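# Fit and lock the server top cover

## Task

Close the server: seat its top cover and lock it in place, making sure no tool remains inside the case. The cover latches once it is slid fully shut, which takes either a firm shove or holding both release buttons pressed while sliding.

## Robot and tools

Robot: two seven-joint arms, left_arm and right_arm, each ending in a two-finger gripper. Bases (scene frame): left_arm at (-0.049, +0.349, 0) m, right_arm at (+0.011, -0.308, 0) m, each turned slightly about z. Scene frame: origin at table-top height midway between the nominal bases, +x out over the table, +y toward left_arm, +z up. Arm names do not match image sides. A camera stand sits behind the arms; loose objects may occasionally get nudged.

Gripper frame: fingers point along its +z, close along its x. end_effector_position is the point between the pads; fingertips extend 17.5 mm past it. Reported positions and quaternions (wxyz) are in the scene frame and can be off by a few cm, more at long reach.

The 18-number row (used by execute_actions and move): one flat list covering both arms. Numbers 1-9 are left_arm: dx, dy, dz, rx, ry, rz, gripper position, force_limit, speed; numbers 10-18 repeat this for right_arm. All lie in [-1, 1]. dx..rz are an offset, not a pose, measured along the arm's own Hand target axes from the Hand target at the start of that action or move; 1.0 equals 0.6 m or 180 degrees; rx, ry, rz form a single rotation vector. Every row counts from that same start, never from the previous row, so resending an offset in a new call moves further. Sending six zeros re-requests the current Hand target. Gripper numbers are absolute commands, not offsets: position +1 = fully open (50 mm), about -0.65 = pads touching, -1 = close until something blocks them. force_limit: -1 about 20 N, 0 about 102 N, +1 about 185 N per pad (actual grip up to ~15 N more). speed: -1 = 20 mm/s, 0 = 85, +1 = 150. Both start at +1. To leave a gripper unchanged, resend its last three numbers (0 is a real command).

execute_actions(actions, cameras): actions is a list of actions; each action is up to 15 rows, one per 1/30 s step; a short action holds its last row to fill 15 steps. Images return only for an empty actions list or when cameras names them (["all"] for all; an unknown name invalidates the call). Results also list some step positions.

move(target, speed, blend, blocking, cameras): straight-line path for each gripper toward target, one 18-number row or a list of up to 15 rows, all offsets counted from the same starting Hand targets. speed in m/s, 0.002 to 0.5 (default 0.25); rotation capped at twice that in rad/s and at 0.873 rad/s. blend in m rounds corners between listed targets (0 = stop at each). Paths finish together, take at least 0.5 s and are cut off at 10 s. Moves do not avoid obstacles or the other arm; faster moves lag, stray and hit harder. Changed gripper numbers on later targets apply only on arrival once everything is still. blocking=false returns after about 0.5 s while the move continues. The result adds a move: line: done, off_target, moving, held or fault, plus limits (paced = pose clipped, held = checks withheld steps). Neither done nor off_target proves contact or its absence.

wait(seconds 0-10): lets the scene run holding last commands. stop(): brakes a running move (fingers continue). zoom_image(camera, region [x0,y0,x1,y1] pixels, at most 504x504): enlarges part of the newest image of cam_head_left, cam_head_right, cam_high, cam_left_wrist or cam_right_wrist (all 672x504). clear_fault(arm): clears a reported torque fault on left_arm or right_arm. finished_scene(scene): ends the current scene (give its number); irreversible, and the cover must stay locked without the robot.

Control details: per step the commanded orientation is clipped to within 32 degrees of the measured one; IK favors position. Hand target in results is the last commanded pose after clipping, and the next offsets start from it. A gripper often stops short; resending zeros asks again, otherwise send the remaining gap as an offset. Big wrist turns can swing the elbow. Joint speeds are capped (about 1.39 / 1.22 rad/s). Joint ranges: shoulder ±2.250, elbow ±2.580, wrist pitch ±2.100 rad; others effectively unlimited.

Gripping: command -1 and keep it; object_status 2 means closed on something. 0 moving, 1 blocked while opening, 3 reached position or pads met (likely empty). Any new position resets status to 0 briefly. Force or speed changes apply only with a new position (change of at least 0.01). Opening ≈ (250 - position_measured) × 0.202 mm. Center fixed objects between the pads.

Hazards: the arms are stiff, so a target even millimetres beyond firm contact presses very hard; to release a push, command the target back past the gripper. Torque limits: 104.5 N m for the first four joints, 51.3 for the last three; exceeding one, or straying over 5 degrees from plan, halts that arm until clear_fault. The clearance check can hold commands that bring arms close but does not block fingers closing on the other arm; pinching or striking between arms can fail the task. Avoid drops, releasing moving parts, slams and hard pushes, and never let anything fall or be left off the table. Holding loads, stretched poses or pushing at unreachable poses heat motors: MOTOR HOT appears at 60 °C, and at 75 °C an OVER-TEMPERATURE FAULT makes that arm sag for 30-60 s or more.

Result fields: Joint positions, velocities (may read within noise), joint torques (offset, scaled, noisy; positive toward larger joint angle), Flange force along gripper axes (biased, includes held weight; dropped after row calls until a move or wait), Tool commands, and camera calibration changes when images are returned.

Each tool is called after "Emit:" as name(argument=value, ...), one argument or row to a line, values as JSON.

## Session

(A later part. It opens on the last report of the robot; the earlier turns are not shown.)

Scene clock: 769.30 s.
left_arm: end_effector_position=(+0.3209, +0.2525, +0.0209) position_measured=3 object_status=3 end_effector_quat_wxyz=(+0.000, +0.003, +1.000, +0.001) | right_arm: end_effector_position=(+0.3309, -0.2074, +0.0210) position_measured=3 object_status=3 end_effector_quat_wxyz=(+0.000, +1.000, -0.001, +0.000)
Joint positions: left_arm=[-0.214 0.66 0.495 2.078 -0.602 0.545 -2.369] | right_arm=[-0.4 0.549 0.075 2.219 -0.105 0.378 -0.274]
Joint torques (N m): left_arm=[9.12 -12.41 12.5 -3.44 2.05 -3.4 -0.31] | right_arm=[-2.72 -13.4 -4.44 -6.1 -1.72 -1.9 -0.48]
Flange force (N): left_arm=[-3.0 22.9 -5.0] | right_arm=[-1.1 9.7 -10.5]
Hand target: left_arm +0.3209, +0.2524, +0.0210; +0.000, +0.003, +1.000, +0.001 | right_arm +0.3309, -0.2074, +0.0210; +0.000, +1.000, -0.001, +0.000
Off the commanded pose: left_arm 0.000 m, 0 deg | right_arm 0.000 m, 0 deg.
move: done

Emit:
move(
  target=[
    [0,-0.0015,0,0,0,0,1,1,1,0,-0.0012,0,0,0,0,1,1,1],
    [0,-0.0015,-0.1,0,0,0,1,1,1,0,-0.0012,-0.1,0,0,0,1,1,1],
  ],
  speed=[0.01,0.04],
  cameras=["cam_left_wrist","cam_right_wrist"],
)

Scene clock: 775.63 s.
left_arm: end_effector_position=(+0.3209, +0.2514, +0.0810) position_measured=3 object_status=3 end_effector_quat_wxyz=(+0.000, +0.003, +1.000, +0.001) | right_arm: end_effector_position=(+0.3310, -0.2066, +0.0810) position_measured=3 object_status=3 end_effector_quat_wxyz=(+0.000, +1.000, -0.001, +0.000)
Joint positions: left_arm=[-0.306 0.541 0.622 2.031 -0.478 0.715 -2.471] | right_arm=[-0.432 0.394 0.111 2.165 -0.077 0.587 -0.302]
Joint torques (N m): left_arm=[14.21 -13.2 18.52 -6.95 4.91 -5.22 -0.73] | right_arm=[-7.23 -16.68 -9.32 -13.59 -5.86 -4.16 -1.07]
Flange force (N): left_arm=[-4.6 35.2 3.1] | right_arm=[-4.0 27.1 -1.3]
Hand target: left_arm +0.3209, +0.2514, +0.0810; +0.000, +0.003, +1.000, +0.001 | right_arm +0.3310, -0.2066, +0.0810; +0.000, +1.000, -0.001, +0.000
Off the commanded pose: left_arm 0.000 m, 0 deg | right_arm 0.000 m, 0 deg.
move: done
camera_calibration:
cam_left_wrist: T_world_to_cam=[[-0.998891, 0.0435358, 0.0179008, 0.309666], [0.0433247, 0.998989, -0.0120152, -0.199932], [-0.0184058, -0.0112263, -0.999768, 0.257246], [0, 0, 0, 1]] pos_world=[0.32272, 0.189136, 0.24924]
cam_right_wrist: T_world_to_cam=[[0.999769, -0.00753636, -0.0201056, -0.33134], [-0.00722593, -0.999854, 0.0154681, -0.156397], [-0.0202192, -0.0153192, -0.999678, 0.250953], [0, 0, 0, 1]] pos_world=[0.335208, -0.155027, 0.24663]
Images, in order (width x height): cam_left_wrist 672x504, cam_right_wrist 672x504.

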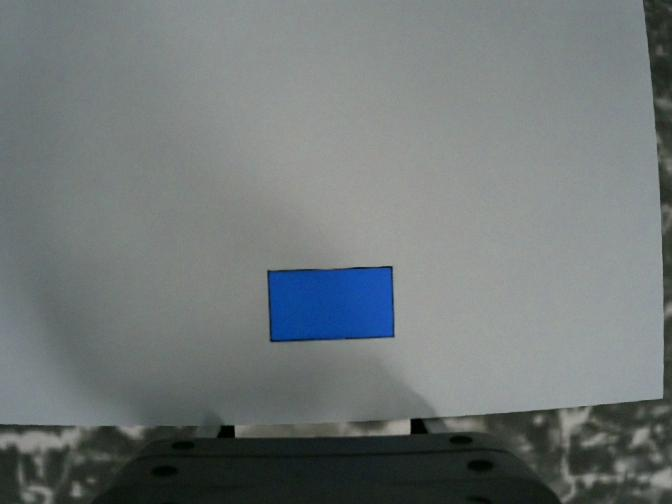

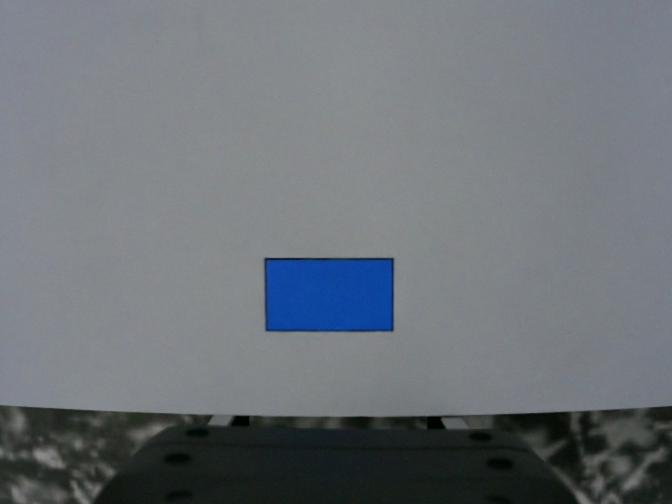

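Emit:
move(
  target=[
    [-0.3845,0.0232,0,0,0,-0.0105,1,1,1,0.41,-0.024,0,0,0,-0.0105,1,1,1],
    [-0.3845,0.0232,0.0167,0,0,-0.0105,1,1,1,0.41,-0.024,0.0167,0,0,-0.0105,1,1,1],
  ],
  speed=[0.1,0.03],
  cameras=["all"],
)

Emit:
zoom_image(
  camera="cam_high",
  region=[220, 210, 450, 390],
)

Emit:
zoom_image(
  camera="cam_head_left",
  region=[170, 180, 390, 300],
)

Emit:
zoom_image(
  camera="cam_head_right",
  region=[190, 180, 410, 300],
)

Scene clock: 802.37 s.
left_arm: end_effector_position=(+0.5516, +0.2641, +0.0711) position_measured=3 object_status=3 end_effector_quat_wxyz=(+0.000, -0.014, +1.000, +0.001) | right_arm: end_effector_position=(+0.5770, -0.1925, +0.0707) position_measured=3 object_status=3 end_effector_quat_wxyz=(+0.000, +1.000, +0.016, +0.000)
Joint positions: left_arm=[-0.219 0.96 0.578 1.176 -0.516 1.146 -2.688] | right_arm=[-0.265 0.834 0.107 1.301 -0.093 1.012 -0.147]
Joint torques (N m): left_arm=[15.79 -25.14 18.83 -6.32 6.17 -2.46 -0.46] | right_arm=[-10.45 -26.05 -10.31 -11.98 -6.36 -2.03 -0.82]
Flange force (N): left_arm=[-2.1 25.2 3.5] | right_arm=[-2.0 19.9 0.3]
Hand target: left_arm +0.5517, +0.2641, +0.0711; +0.000, -0.014, +1.000, +0.001 | right_arm +0.5770, -0.1925, +0.0707; +0.000, +1.000, +0.016, +0.000
Off the commanded pose: left_arm 0.000 m, 0 deg | right_arm 0.000 m, 0 deg.
move: done
camera_calibration:
cam_left_wrist: T_world_to_cam=[[-0.999786, 0.0105527, 0.0178152, 0.548998], [0.0103388, 0.999874, -0.0120571, -0.204755], [-0.0179402, -0.0118703, -0.999769, 0.251648], [0, 0, 0, 1]] pos_world=[0.555512, 0.201922, 0.239341]
cam_right_wrist: T_world_to_cam=[[0.999474, 0.0254744, -0.0200656, -0.570915], [0.0257869, -0.999548, 0.0154736, -0.159317], [-0.0196623, -0.0159829, -0.999679, 0.245399], [0, 0, 0, 1]] pos_world=[0.579548, -0.140779, 0.23633]

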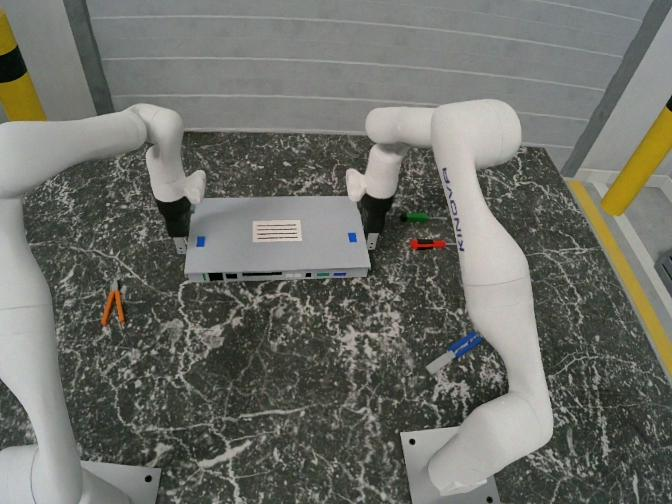

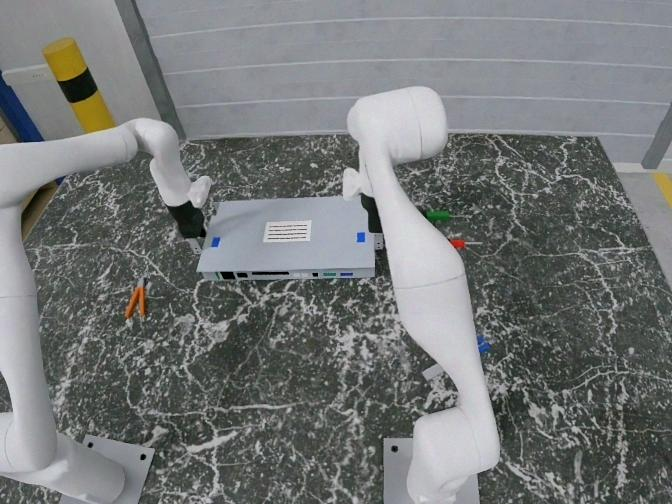

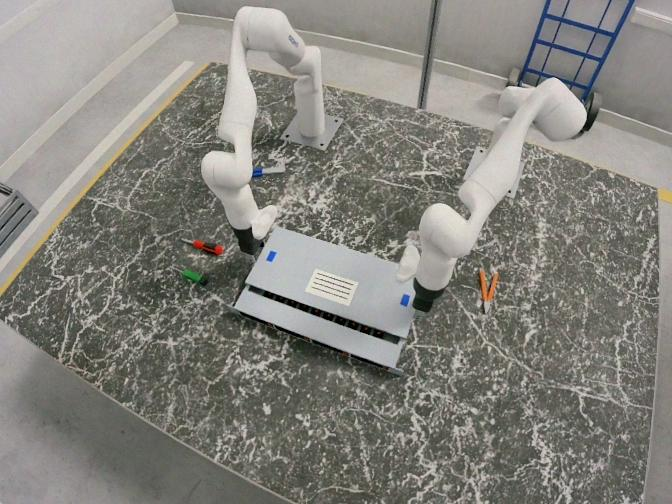

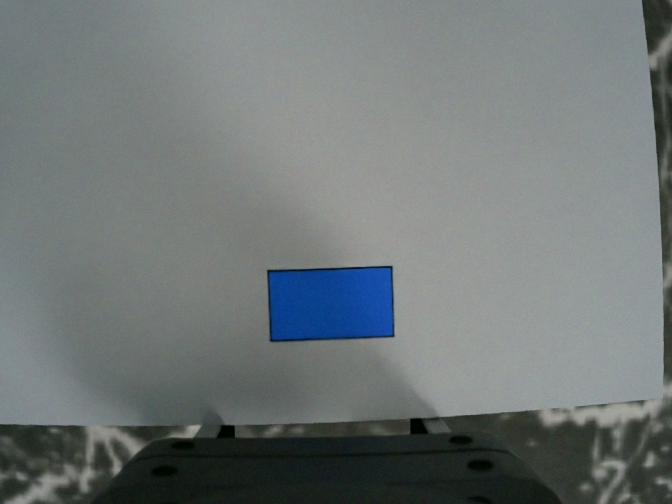

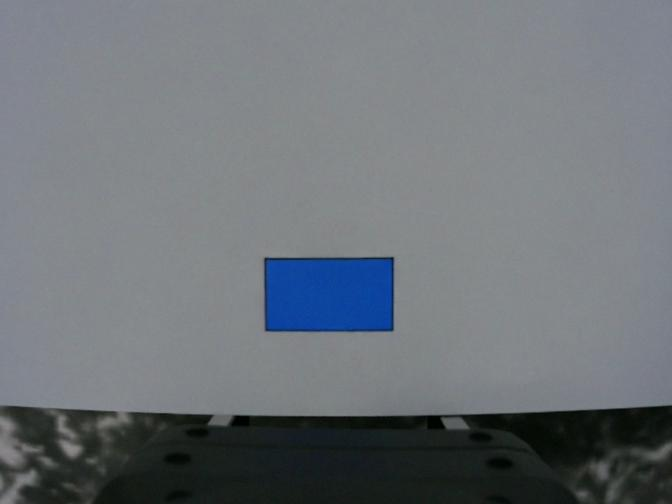

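Scaled by 2.191 from the camera's 672x504 image, which has a finer 960x720 frame.

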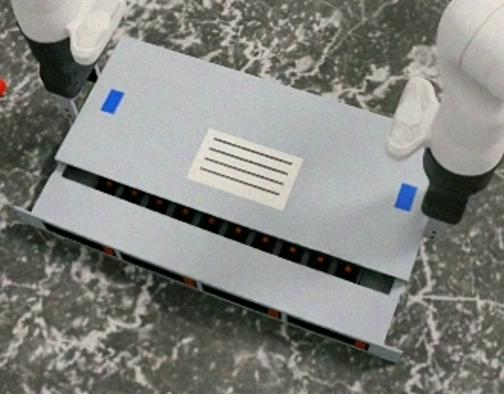

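Scaled by 2.291 from the camera's 672x504 image, which has a finer 960x720 frame.

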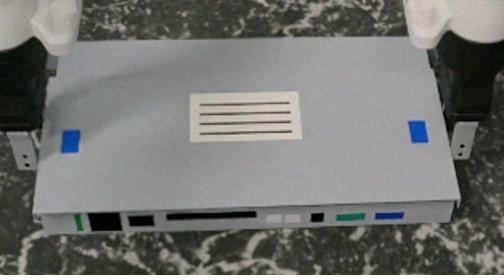

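Scaled by 2.291 from the camera's 672x504 image, which has a finer 960x720 frame.

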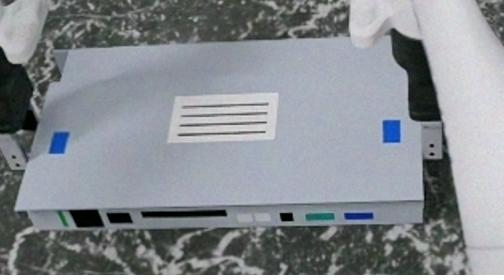

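Emit:
move(
  target=[0,0,0.0217,0,0,0,1,1,1,0,0,0.0217,0,0,0,1,1,1],
  speed=0.02,
  cameras=["cam_left_wrist","cam_right_wrist"],
)

Scene clock: 820.43 s.
left_arm: end_effector_position=(+0.5517, +0.2641, +0.0581) position_measured=3 object_status=3 end_effector_quat_wxyz=(+0.000, -0.014, +1.000, +0.001) | right_arm: end_effector_position=(+0.5770, -0.1925, +0.0577) position_measured=3 object_status=3 end_effector_quat_wxyz=(+0.000, +1.000, +0.016, -0.001)
Joint positions: left_arm=[-0.218 0.976 0.572 1.187 -0.523 1.119 -2.682] | right_arm=[-0.264 0.851 0.105 1.312 -0.095 0.984 -0.146]
Joint torques (N m): left_arm=[9.63 -21.1 12.06 -4.53 3.5 -0.75 -0.11] | right_arm=[-14.06 -23.85 -14.15 -13.06 -8.37 -3.81 -1.13]
Flange force (N): left_arm=[-2.1 15.6 -3.8] | right_arm=[-5.8 27.4 -6.4]
Hand target: left_arm +0.5517, +0.2641, +0.0581; +0.000, -0.014, +1.000, +0.001 | right_arm +0.5770, -0.1925, +0.0577; +0.000, +1.000, +0.016, +0.000
Off the commanded pose: left_arm 0.000 m, 0 deg | right_arm 0.000 m, 0 deg.
move: done
camera_calibration:
cam_left_wrist: T_world_to_cam=[[-0.999785, 0.0106527, 0.0178148, 0.549209], [0.0104388, 0.999873, -0.0120593, -0.204966], [-0.017941, -0.0118708, -0.999769, 0.238652], [0, 0, 0, 1]] pos_world=[0.555511, 0.201922, 0.226341]
cam_right_wrist: T_world_to_cam=[[0.999475, 0.0253735, -0.0201645, -0.571068], [0.0256875, -0.99955, 0.0154716, -0.159056], [-0.0197628, -0.0159815, -0.999677, 0.232459], [0, 0, 0, 1]] pos_world=[0.579448, -0.14078, 0.22333]
Images, in order (width x height): cam_left_wrist 672x504, cam_right_wrist 672x504.

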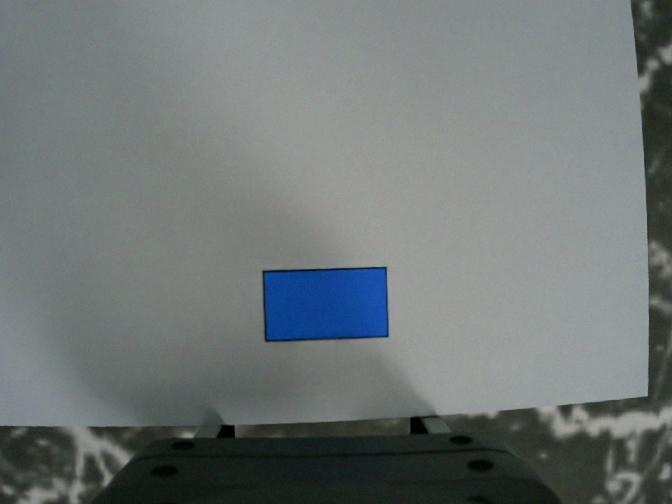

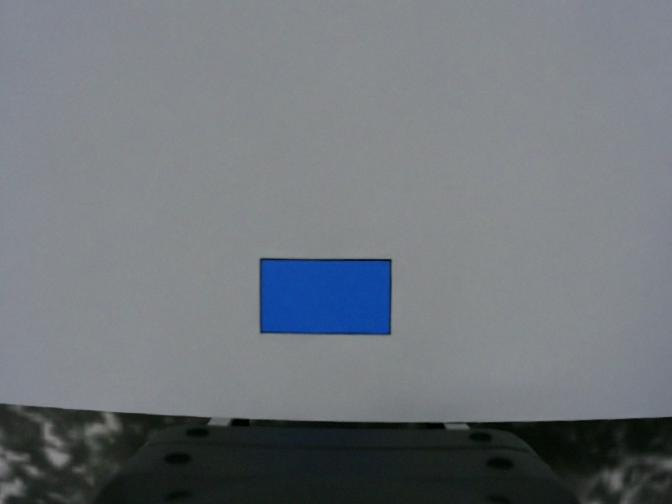

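Emit:
move(
  target=[
    [0,0,-0.01,0,0,0,1,1,1,0,0,-0.01,0,0,0,1,1,1],
    [0,-0.003,-0.01,0,0,0,1,1,1,0,0.0022,-0.01,0,0,0,1,1,1],
    [0,-0.003,0.0,0,0,0,1,1,1,0,0.0022,0.0,0,0,0,1,1,1],
  ],
  speed=[0.03,0.02,0.02],
  cameras=["cam_left_wrist","cam_right_wrist","cam_head_right","cam_head_left","cam_high"],
)

Emit:
zoom_image(
  camera="cam_head_right",
  region=[345, 240, 395, 290],
)

Emit:
zoom_image(
  camera="cam_head_left",
  region=[170, 245, 220, 295],
)

Emit:
zoom_image(
  camera="cam_high",
  region=[380, 300, 430, 350],
)

Scene clock: 830.73 s.
left_arm: end_effector_position=(+0.5517, +0.2624, +0.0581) position_measured=3 object_status=3 end_effector_quat_wxyz=(+0.000, -0.014, +1.000, +0.001) | right_arm: end_effector_position=(+0.5770, -0.1938, +0.0577) position_measured=3 object_status=3 end_effector_quat_wxyz=(+0.000, +1.000, +0.016, +0.000)
Joint positions: left_arm=[-0.214 0.977 0.572 1.186 -0.523 1.12 -2.679] | right_arm=[-0.262 0.851 0.105 1.313 -0.095 0.983 -0.144]
Joint torques (N m): left_arm=[17.56 -22.23 19.65 -5.28 6.57 -3.23 -0.52] | right_arm=[-7.99 -25.8 -7.89 -10.65 -4.81 -1.23 -0.65]
Flange force (N): left_arm=[-0.7 28.4 -1.8] | right_arm=[-0.6 15.1 0.8]
Hand target: left_arm +0.5517, +0.2623, +0.0581; +0.000, -0.014, +1.000, +0.001 | right_arm +0.5770, -0.1938, +0.0577; +0.000, +1.000, +0.016, +0.000
Off the commanded pose: left_arm 0.000 m, 0 deg | right_arm 0.000 m, 0 deg.
move: done
camera_calibration:
cam_left_wrist: T_world_to_cam=[[-0.999787, 0.0104505, 0.0178157, 0.549369], [0.0102366, 0.999875, -0.0120547, -0.203157], [-0.0179394, -0.0118698, -0.999769, 0.238632], [0, 0, 0, 1]] pos_world=[0.555613, 0.200223, 0.226341]
cam_right_wrist: T_world_to_cam=[[0.999477, 0.0253746, -0.0200645, -0.571158], [0.0256871, -0.99955, 0.0154742, -0.160358], [-0.0196628, -0.0159815, -0.999679, 0.232383], [0, 0, 0, 1]] pos_world=[0.579548, -0.14208, 0.22333]

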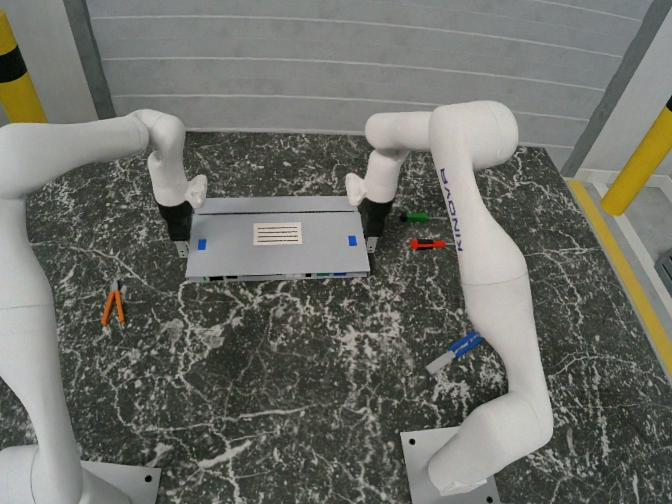

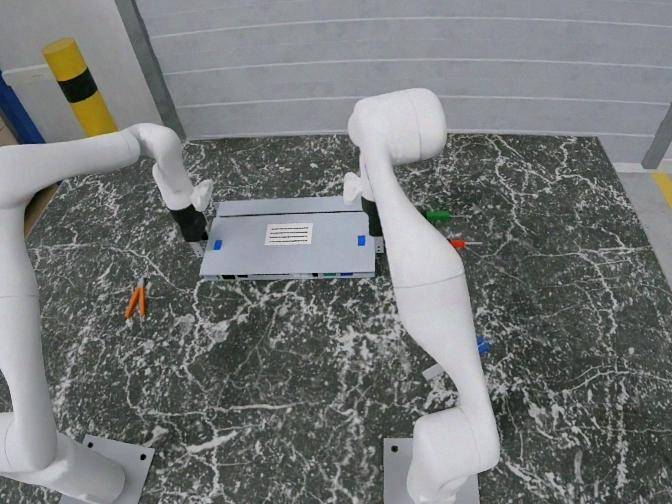

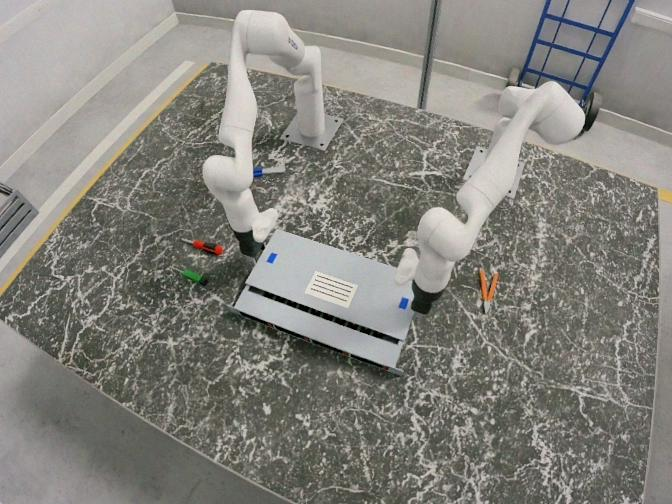

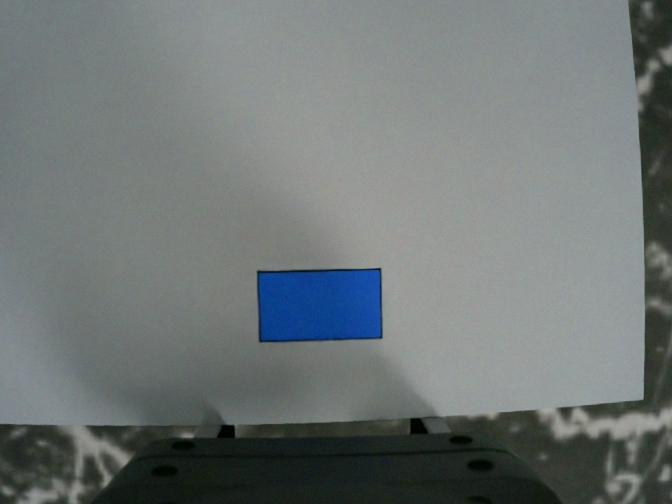

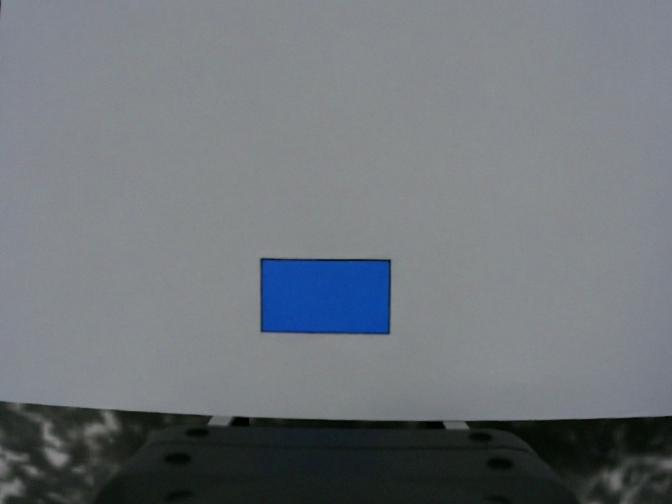

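Scaled by 10.080 from the camera's 672x504 image, which has a finer 960x720 frame.

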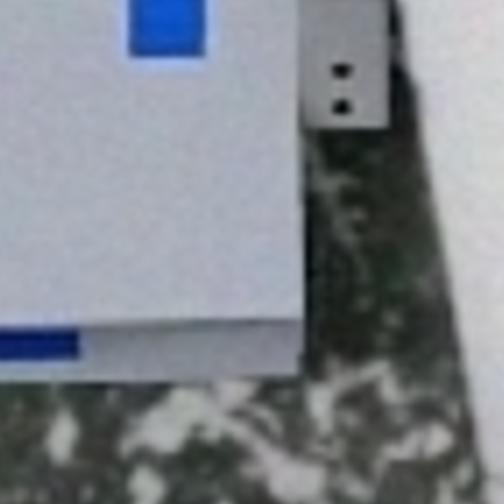

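Scaled by 10.080 from the camera's 672x504 image, which has a finer 960x720 frame.

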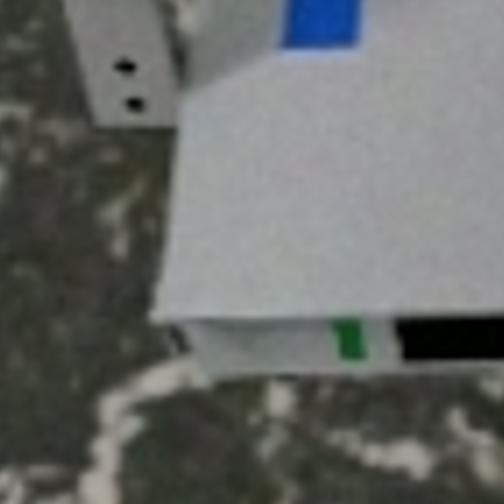

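Scaled by 10.080 from the camera's 672x504 image, which has a finer 960x720 frame.

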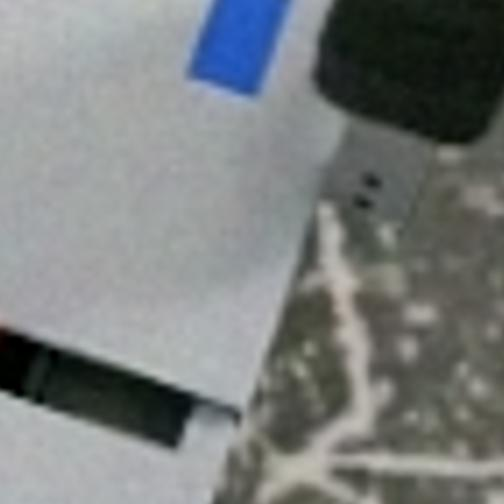

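Emit:
move(
  target=[0,0,0.005,0,0,0,1,1,1,0,0,0.005,0,0,0,1,1,1],
  speed=0.015,
  cameras=["cam_left_wrist","cam_right_wrist"],
)

Scene clock: 836.07 s.
left_arm: end_effector_position=(+0.5517, +0.2623, +0.0551) position_measured=3 object_status=3 end_effector_quat_wxyz=(+0.000, -0.014, +1.000, +0.001) | right_arm: end_effector_position=(+0.5770, -0.1938, +0.0547) position_measured=3 object_status=3 end_effector_quat_wxyz=(+0.000, +1.000, +0.016, +0.000)
Joint positions: left_arm=[-0.214 0.981 0.57 1.188 -0.525 1.114 -2.678] | right_arm=[-0.262 0.855 0.105 1.316 -0.095 0.977 -0.143]
Joint torques (N m): left_arm=[17.59 -21.87 19.55 -4.92 6.58 -3.05 -0.53] | right_arm=[-7.97 -25.85 -8 -10.57 -4.81 -1.21 -0.67]
Flange force (N): left_arm=[-1.0 28.3 -2.2] | right_arm=[-0.4 15.0 0.8]
Hand target: left_arm +0.5517, +0.2623, +0.0551; +0.000, -0.014, +1.000, +0.001 | right_arm +0.5770, -0.1938, +0.0547; +0.000, +1.000, +0.016, +0.000
Off the commanded pose: left_arm 0.000 m, 0 deg | right_arm 0.000 m, 0 deg.
move: done
camera_calibration:
cam_left_wrist: T_world_to_cam=[[-0.999786, 0.0105505, 0.0178152, 0.549302], [0.0103365, 0.999874, -0.012057, -0.203247], [-0.0179402, -0.0118703, -0.999769, 0.235632], [0, 0, 0, 1]] pos_world=[0.555512, 0.200223, 0.223341]
cam_right_wrist: T_world_to_cam=[[0.999474, 0.0254758, -0.020063, -0.571203], [0.0257864, -0.999549, 0.0153736, -0.160347], [-0.0196623, -0.0158829, -0.999681, 0.229398], [0, 0, 0, 1]] pos_world=[0.579548, -0.142079, 0.22033]
Images, in order (width x height): cam_left_wrist 672x504, cam_right_wrist 672x504.

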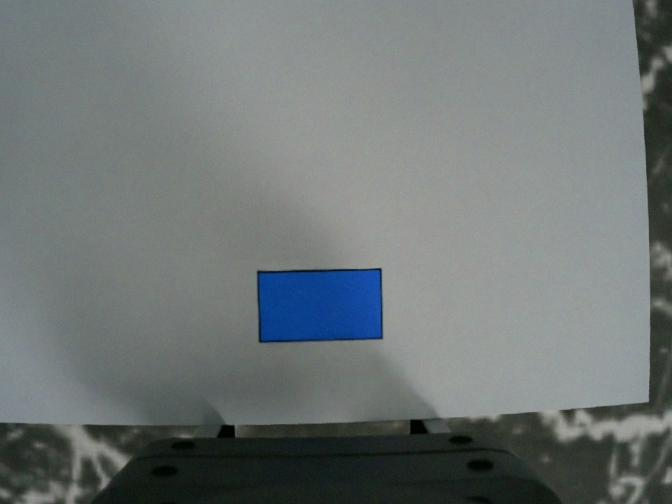

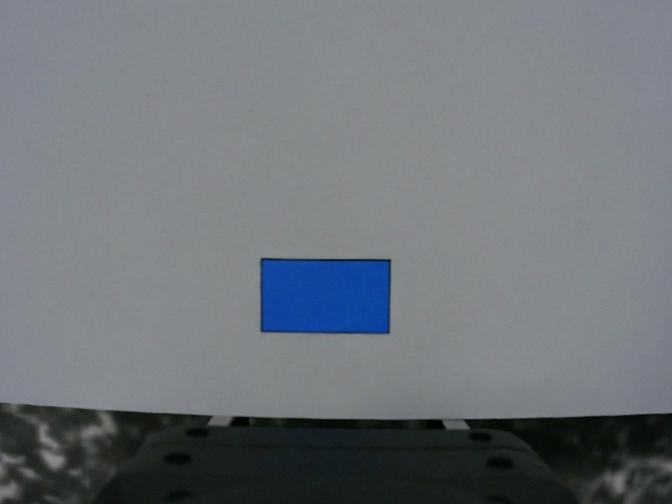

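Emit:
move(
  target=[0,0,0.0045,0,0,0,1,1,1,0,0,0.0045,0,0,0,1,1,1],
  speed=0.015,
  cameras=["cam_left_wrist","cam_right_wrist","cam_head_right","cam_high"],
)

Emit:
zoom_image(
  camera="cam_head_right",
  region=[345, 240, 395, 290],
)

Emit:
zoom_image(
  camera="cam_high",
  region=[380, 300, 430, 350],
)

Emit:
zoom_image(
  camera="cam_high",
  region=[220, 265, 270, 315],
)

Scene clock: 839.97 s.
left_arm: end_effector_position=(+0.5518, +0.2623, +0.0524) position_measured=3 object_status=3 end_effector_quat_wxyz=(+0.000, -0.014, +1.000, +0.001) | right_arm: end_effector_position=(+0.5771, -0.1938, +0.0520) position_measured=3 object_status=3 end_effector_quat_wxyz=(+0.000, +1.000, +0.016, +0.000)
Joint positions: left_arm=[-0.214 0.984 0.569 1.19 -0.527 1.109 -2.677] | right_arm=[-0.262 0.859 0.105 1.318 -0.096 0.971 -0.143]
Joint torques (N m): left_arm=[17.39 -18.26 18.45 -4.57 6.27 -3.9 -0.54] | right_arm=[-8.86 -19.6 -9.09 -7.3 -5.12 -0.94 -0.65]
Flange force (N): left_arm=[2.6 28.6 -9.4] | right_arm=[1.3 16.3 -10.0]
Hand target: left_arm +0.5517, +0.2623, +0.0524; +0.000, -0.014, +1.000, +0.001 | right_arm +0.5770, -0.1938, +0.0520; +0.000, +1.000, +0.016, +0.000
Off the commanded pose: left_arm 0.000 m, 0 deg | right_arm 0.000 m, 0 deg.
move: done
camera_calibration:
cam_left_wrist: T_world_to_cam=[[-0.999787, 0.0105501, 0.0177153, 0.549471], [0.0103374, 0.999874, -0.012056, -0.20328], [-0.0178402, -0.0118703, -0.99977, 0.232979], [0, 0, 0, 1]] pos_world=[0.555612, 0.200223, 0.220741]
cam_right_wrist: T_world_to_cam=[[0.999476, 0.0254755, -0.0199657, -0.57128], [0.0257865, -0.999548, 0.0154762, -0.160327], [-0.0195624, -0.0159829, -0.999681, 0.226628], [0, 0, 0, 1]] pos_world=[0.579548, -0.142079, 0.217631]
Images, in order (width x height): cam_head_right 672x504, cam_high 672x504, cam_left_wrist 672x504, cam_right_wrist 672x504.

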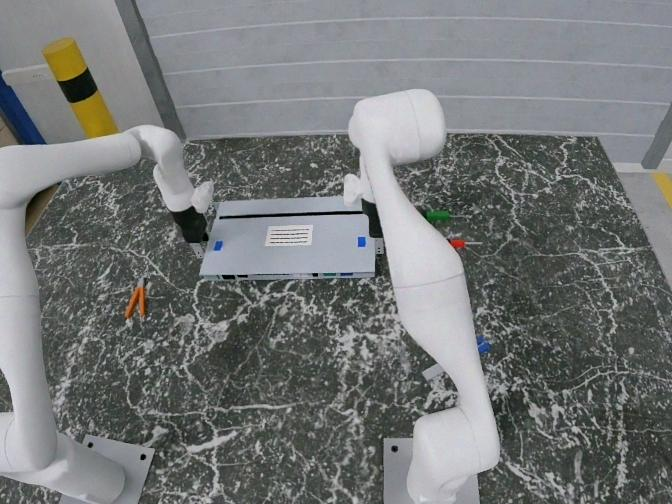

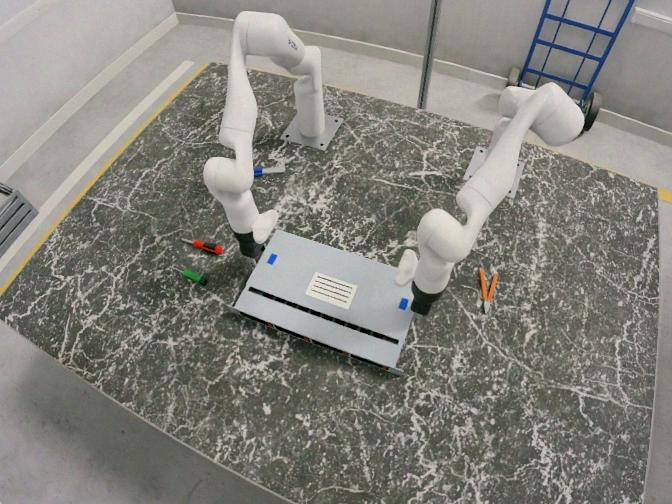

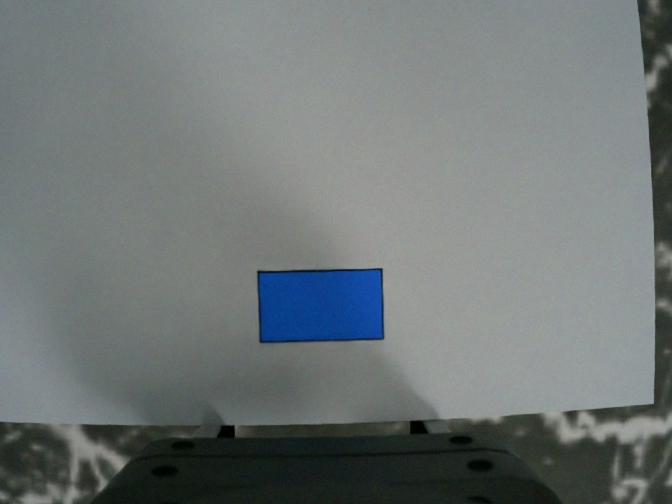

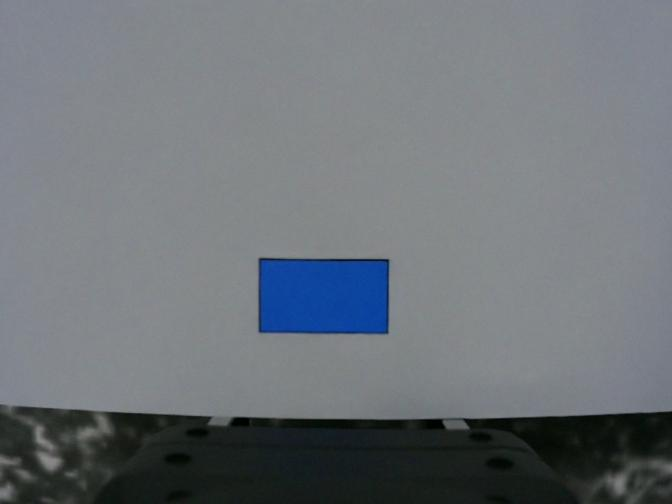

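Scaled by 10.080 from the camera's 672x504 image, which has a finer 960x720 frame.

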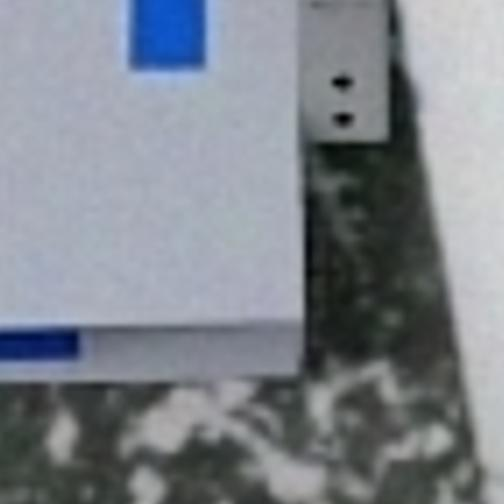

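Scaled by 10.080 from the camera's 672x504 image, which has a finer 960x720 frame.

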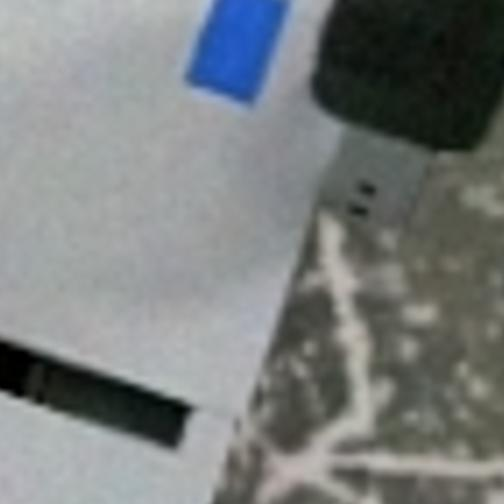

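Scaled by 10.080 from the camera's 672x504 image, which has a finer 960x720 frame.

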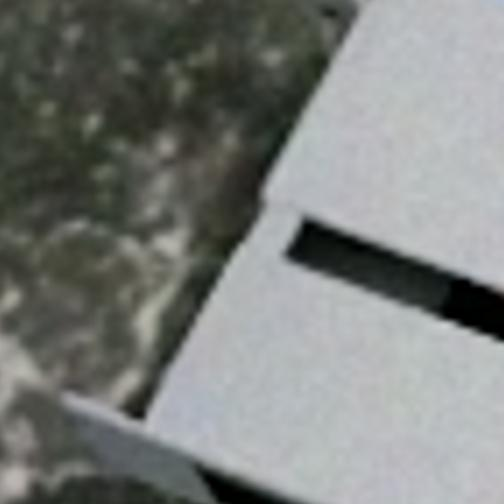

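Emit:
move(
  target=[
    [0,0,-0.0006,0,0,0,1,1,1,0,0,-0.0006,0,0,0,1,1,1],
    [-0.015,0,-0.0006,0,0,0,1,1,1,0.015,0,-0.0006,0,0,0,1,1,1],
  ],
  speed=[0.02,0.02],
  cameras=["cam_left_wrist","cam_right_wrist","cam_high"],
)

Emit:
zoom_image(
  camera="cam_high",
  region=[220, 210, 450, 390],
)

Scene clock: 846.23 s.
left_arm: end_effector_position=(+0.5607, +0.2626, +0.0527) position_measured=3 object_status=3 end_effector_quat_wxyz=(+0.000, -0.014, +1.000, +0.001) | right_arm: end_effector_position=(+0.5860, -0.1935, +0.0523) position_measured=3 object_status=3 end_effector_quat_wxyz=(+0.000, +1.000, +0.016, -0.001)
Joint positions: left_arm=[-0.207 1.002 0.569 1.145 -0.527 1.132 -2.69] | right_arm=[-0.257 0.877 0.105 1.277 -0.096 0.994 -0.141]
Joint torques (N m): left_arm=[17.17 -25.46 19.84 -10.56 5.5 -6.74 -0.43] | right_arm=[-8.35 -25.8 -8.17 -12.48 -5.03 -3.01 -0.75]
Flange force (N): left_arm=[10.9 29.4 -1.5] | right_arm=[-5.1 16.3 -2.2]
Hand target: left_arm +0.5607, +0.2626, +0.0528; +0.000, -0.014, +1.000, +0.001 | right_arm +0.5860, -0.1935, +0.0524; +0.000, +1.000, +0.016, +0.000
Off the commanded pose: left_arm 0.000 m, 0 deg | right_arm 0.000 m, 0 deg.
move: done
camera_calibration:
cam_left_wrist: T_world_to_cam=[[-0.999784, 0.0105508, 0.0179152, 0.558317], [0.0103357, 0.999874, -0.012058, -0.203568], [-0.0180402, -0.0118703, -0.999767, 0.233452], [0, 0, 0, 1]] pos_world=[0.564512, 0.200423, 0.220941]
cam_right_wrist: T_world_to_cam=[[0.999472, 0.0254733, -0.0201655, -0.580231], [0.0257874, -0.999548, 0.015471, -0.160264], [-0.0197623, -0.0159829, -0.999677, 0.227224], [0, 0, 0, 1]] pos_world=[0.588548, -0.141779, 0.21793]
Images, in order (width x height): cam_high 672x504, cam_left_wrist 672x504, cam_right_wrist 672x504.

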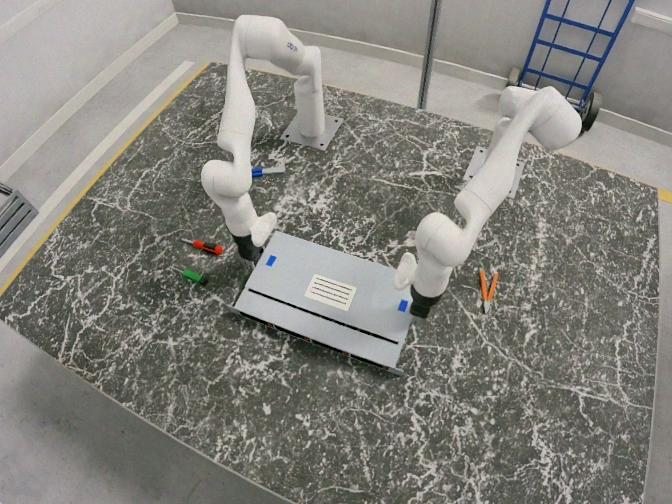

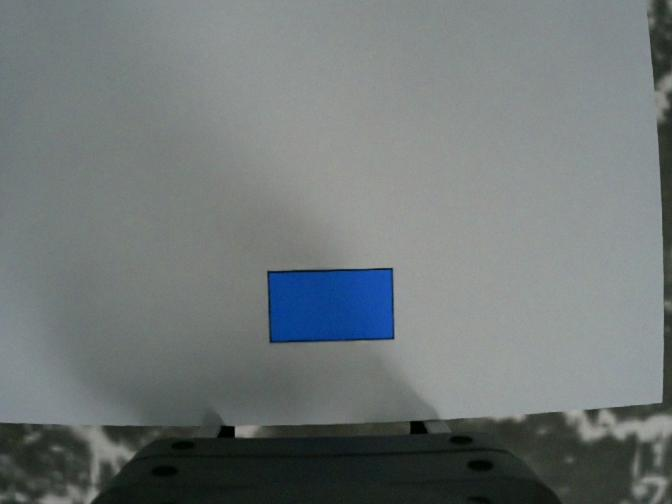

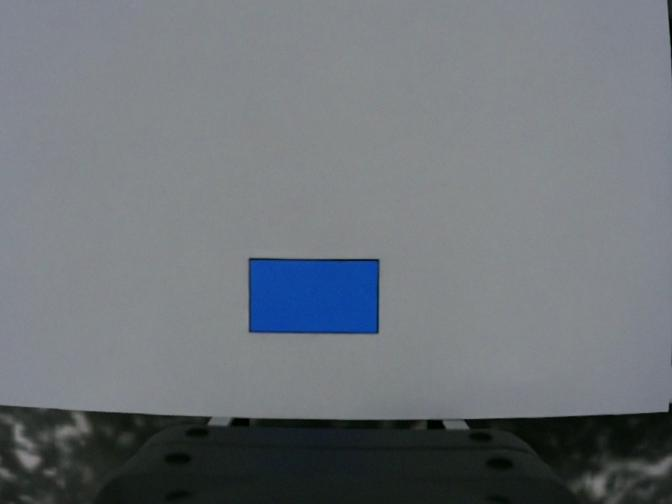

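Scaled by 2.191 from the camera's 672x504 image, which has a finer 960x720 frame.

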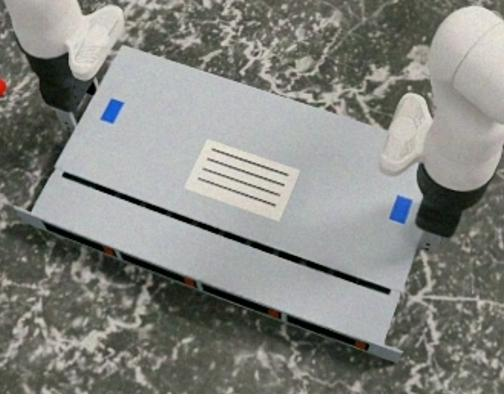

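Emit:
move(
  target=[
    [0,-0.0042,0,0,0,0,1,1,1,0,-0.0042,0,0,0,0,1,1,1],
    [-0.01,-0.0042,0,0,0,0,1,1,1,0.01,-0.0042,0,0,0,0,1,1,1],
  ],
  speed=[0.015,0.02],
  cameras=["cam_left_wrist","cam_right_wrist","cam_high"],
)

Emit:
zoom_image(
  camera="cam_high",
  region=[220, 210, 450, 390],
)

Scene clock: 855.27 s.
left_arm: end_effector_position=(+0.5667, +0.2603, +0.0527) position_measured=3 object_status=3 end_effector_quat_wxyz=(+0.000, -0.014, +1.000, +0.001) | right_arm: end_effector_position=(+0.5919, -0.1908, +0.0523) position_measured=3 object_status=3 end_effector_quat_wxyz=(+0.000, +1.000, +0.016, +0.000)
Joint positions: left_arm=[-0.197 1.016 0.569 1.112 -0.528 1.149 -2.695] | right_arm=[-0.259 0.89 0.105 1.247 -0.096 1.01 -0.145]
Joint torques (N m): left_arm=[32.62 -26.61 33.53 -13.52 10.91 -13.24 -1.17] | right_arm=[-19.13 -29.27 -18.51 -18.7 -11.15 -6.32 -1.51]
Flange force (N): left_arm=[21.1 54.9 -2.4] | right_arm=[-12.9 37.2 -1.5]
Hand target: left_arm +0.5668, +0.2602, +0.0528; +0.000, -0.014, +1.000, +0.001 | right_arm +0.5920, -0.1908, +0.0523; +0.000, +1.000, +0.016, +0.000
Off the commanded pose: left_arm 0.000 m, 0 deg | right_arm 0.000 m, 0 deg.
move: done
camera_calibration:
cam_left_wrist: T_world_to_cam=[[-0.999784, 0.0105513, 0.0179162, 0.56444], [0.010338, 0.999875, -0.0119581, -0.201355], [-0.0180402, -0.0117703, -0.999768, 0.233515], [0, 0, 0, 1]] pos_world=[0.570612, 0.198122, 0.22094]
cam_right_wrist: T_world_to_cam=[[0.999474, 0.0254744, -0.0200656, -0.58622], [0.0257869, -0.999548, 0.0154736, -0.157717], [-0.0196623, -0.0159829, -0.999679, 0.227325], [0, 0, 0, 1]] pos_world=[0.594448, -0.139079, 0.21793]
Images, in order (width x height): cam_high 672x504, cam_left_wrist 672x504, cam_right_wrist 672x504.

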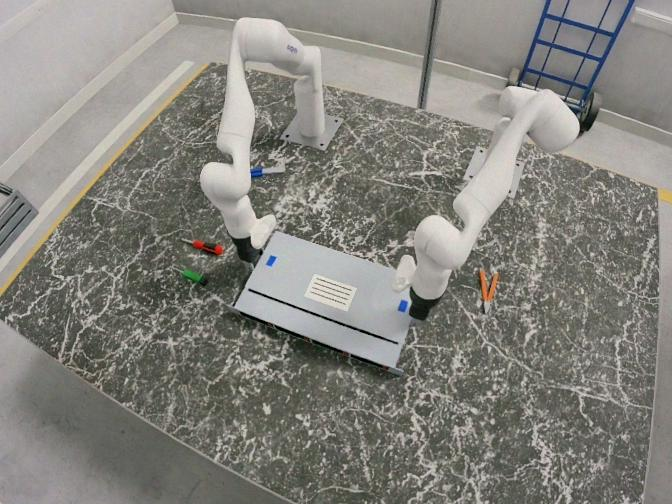

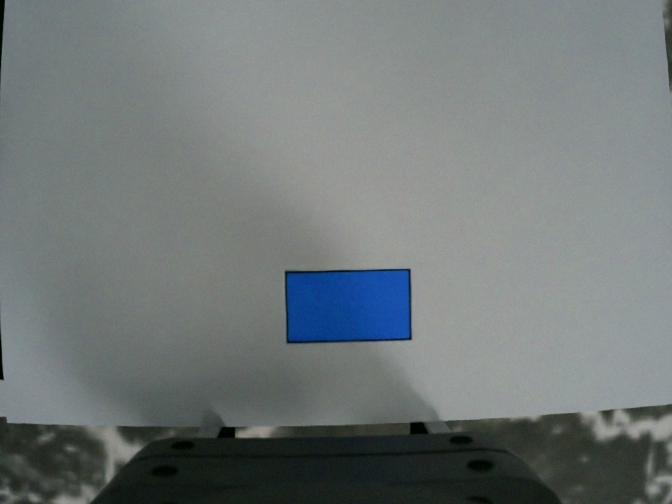

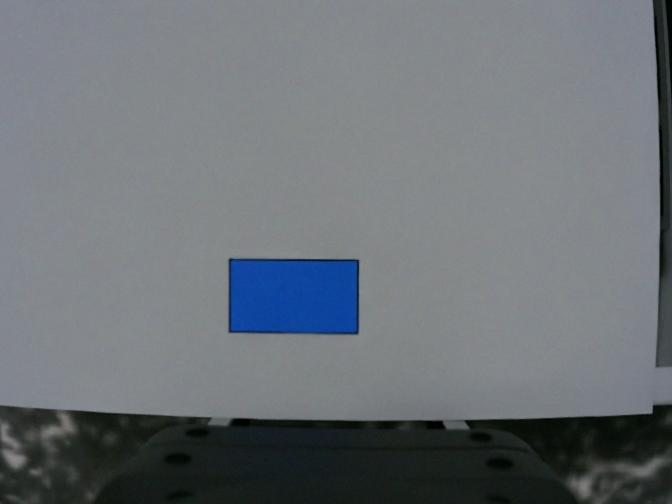

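Scaled by 2.191 from the camera's 672x504 image, which has a finer 960x720 frame.

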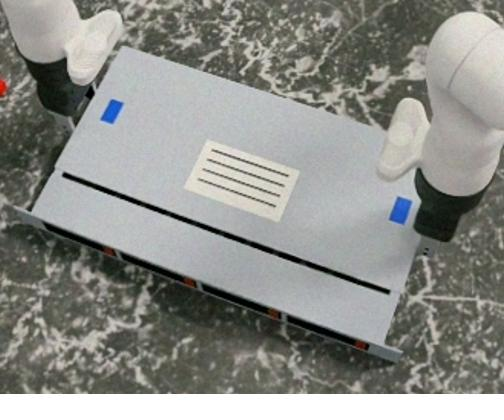

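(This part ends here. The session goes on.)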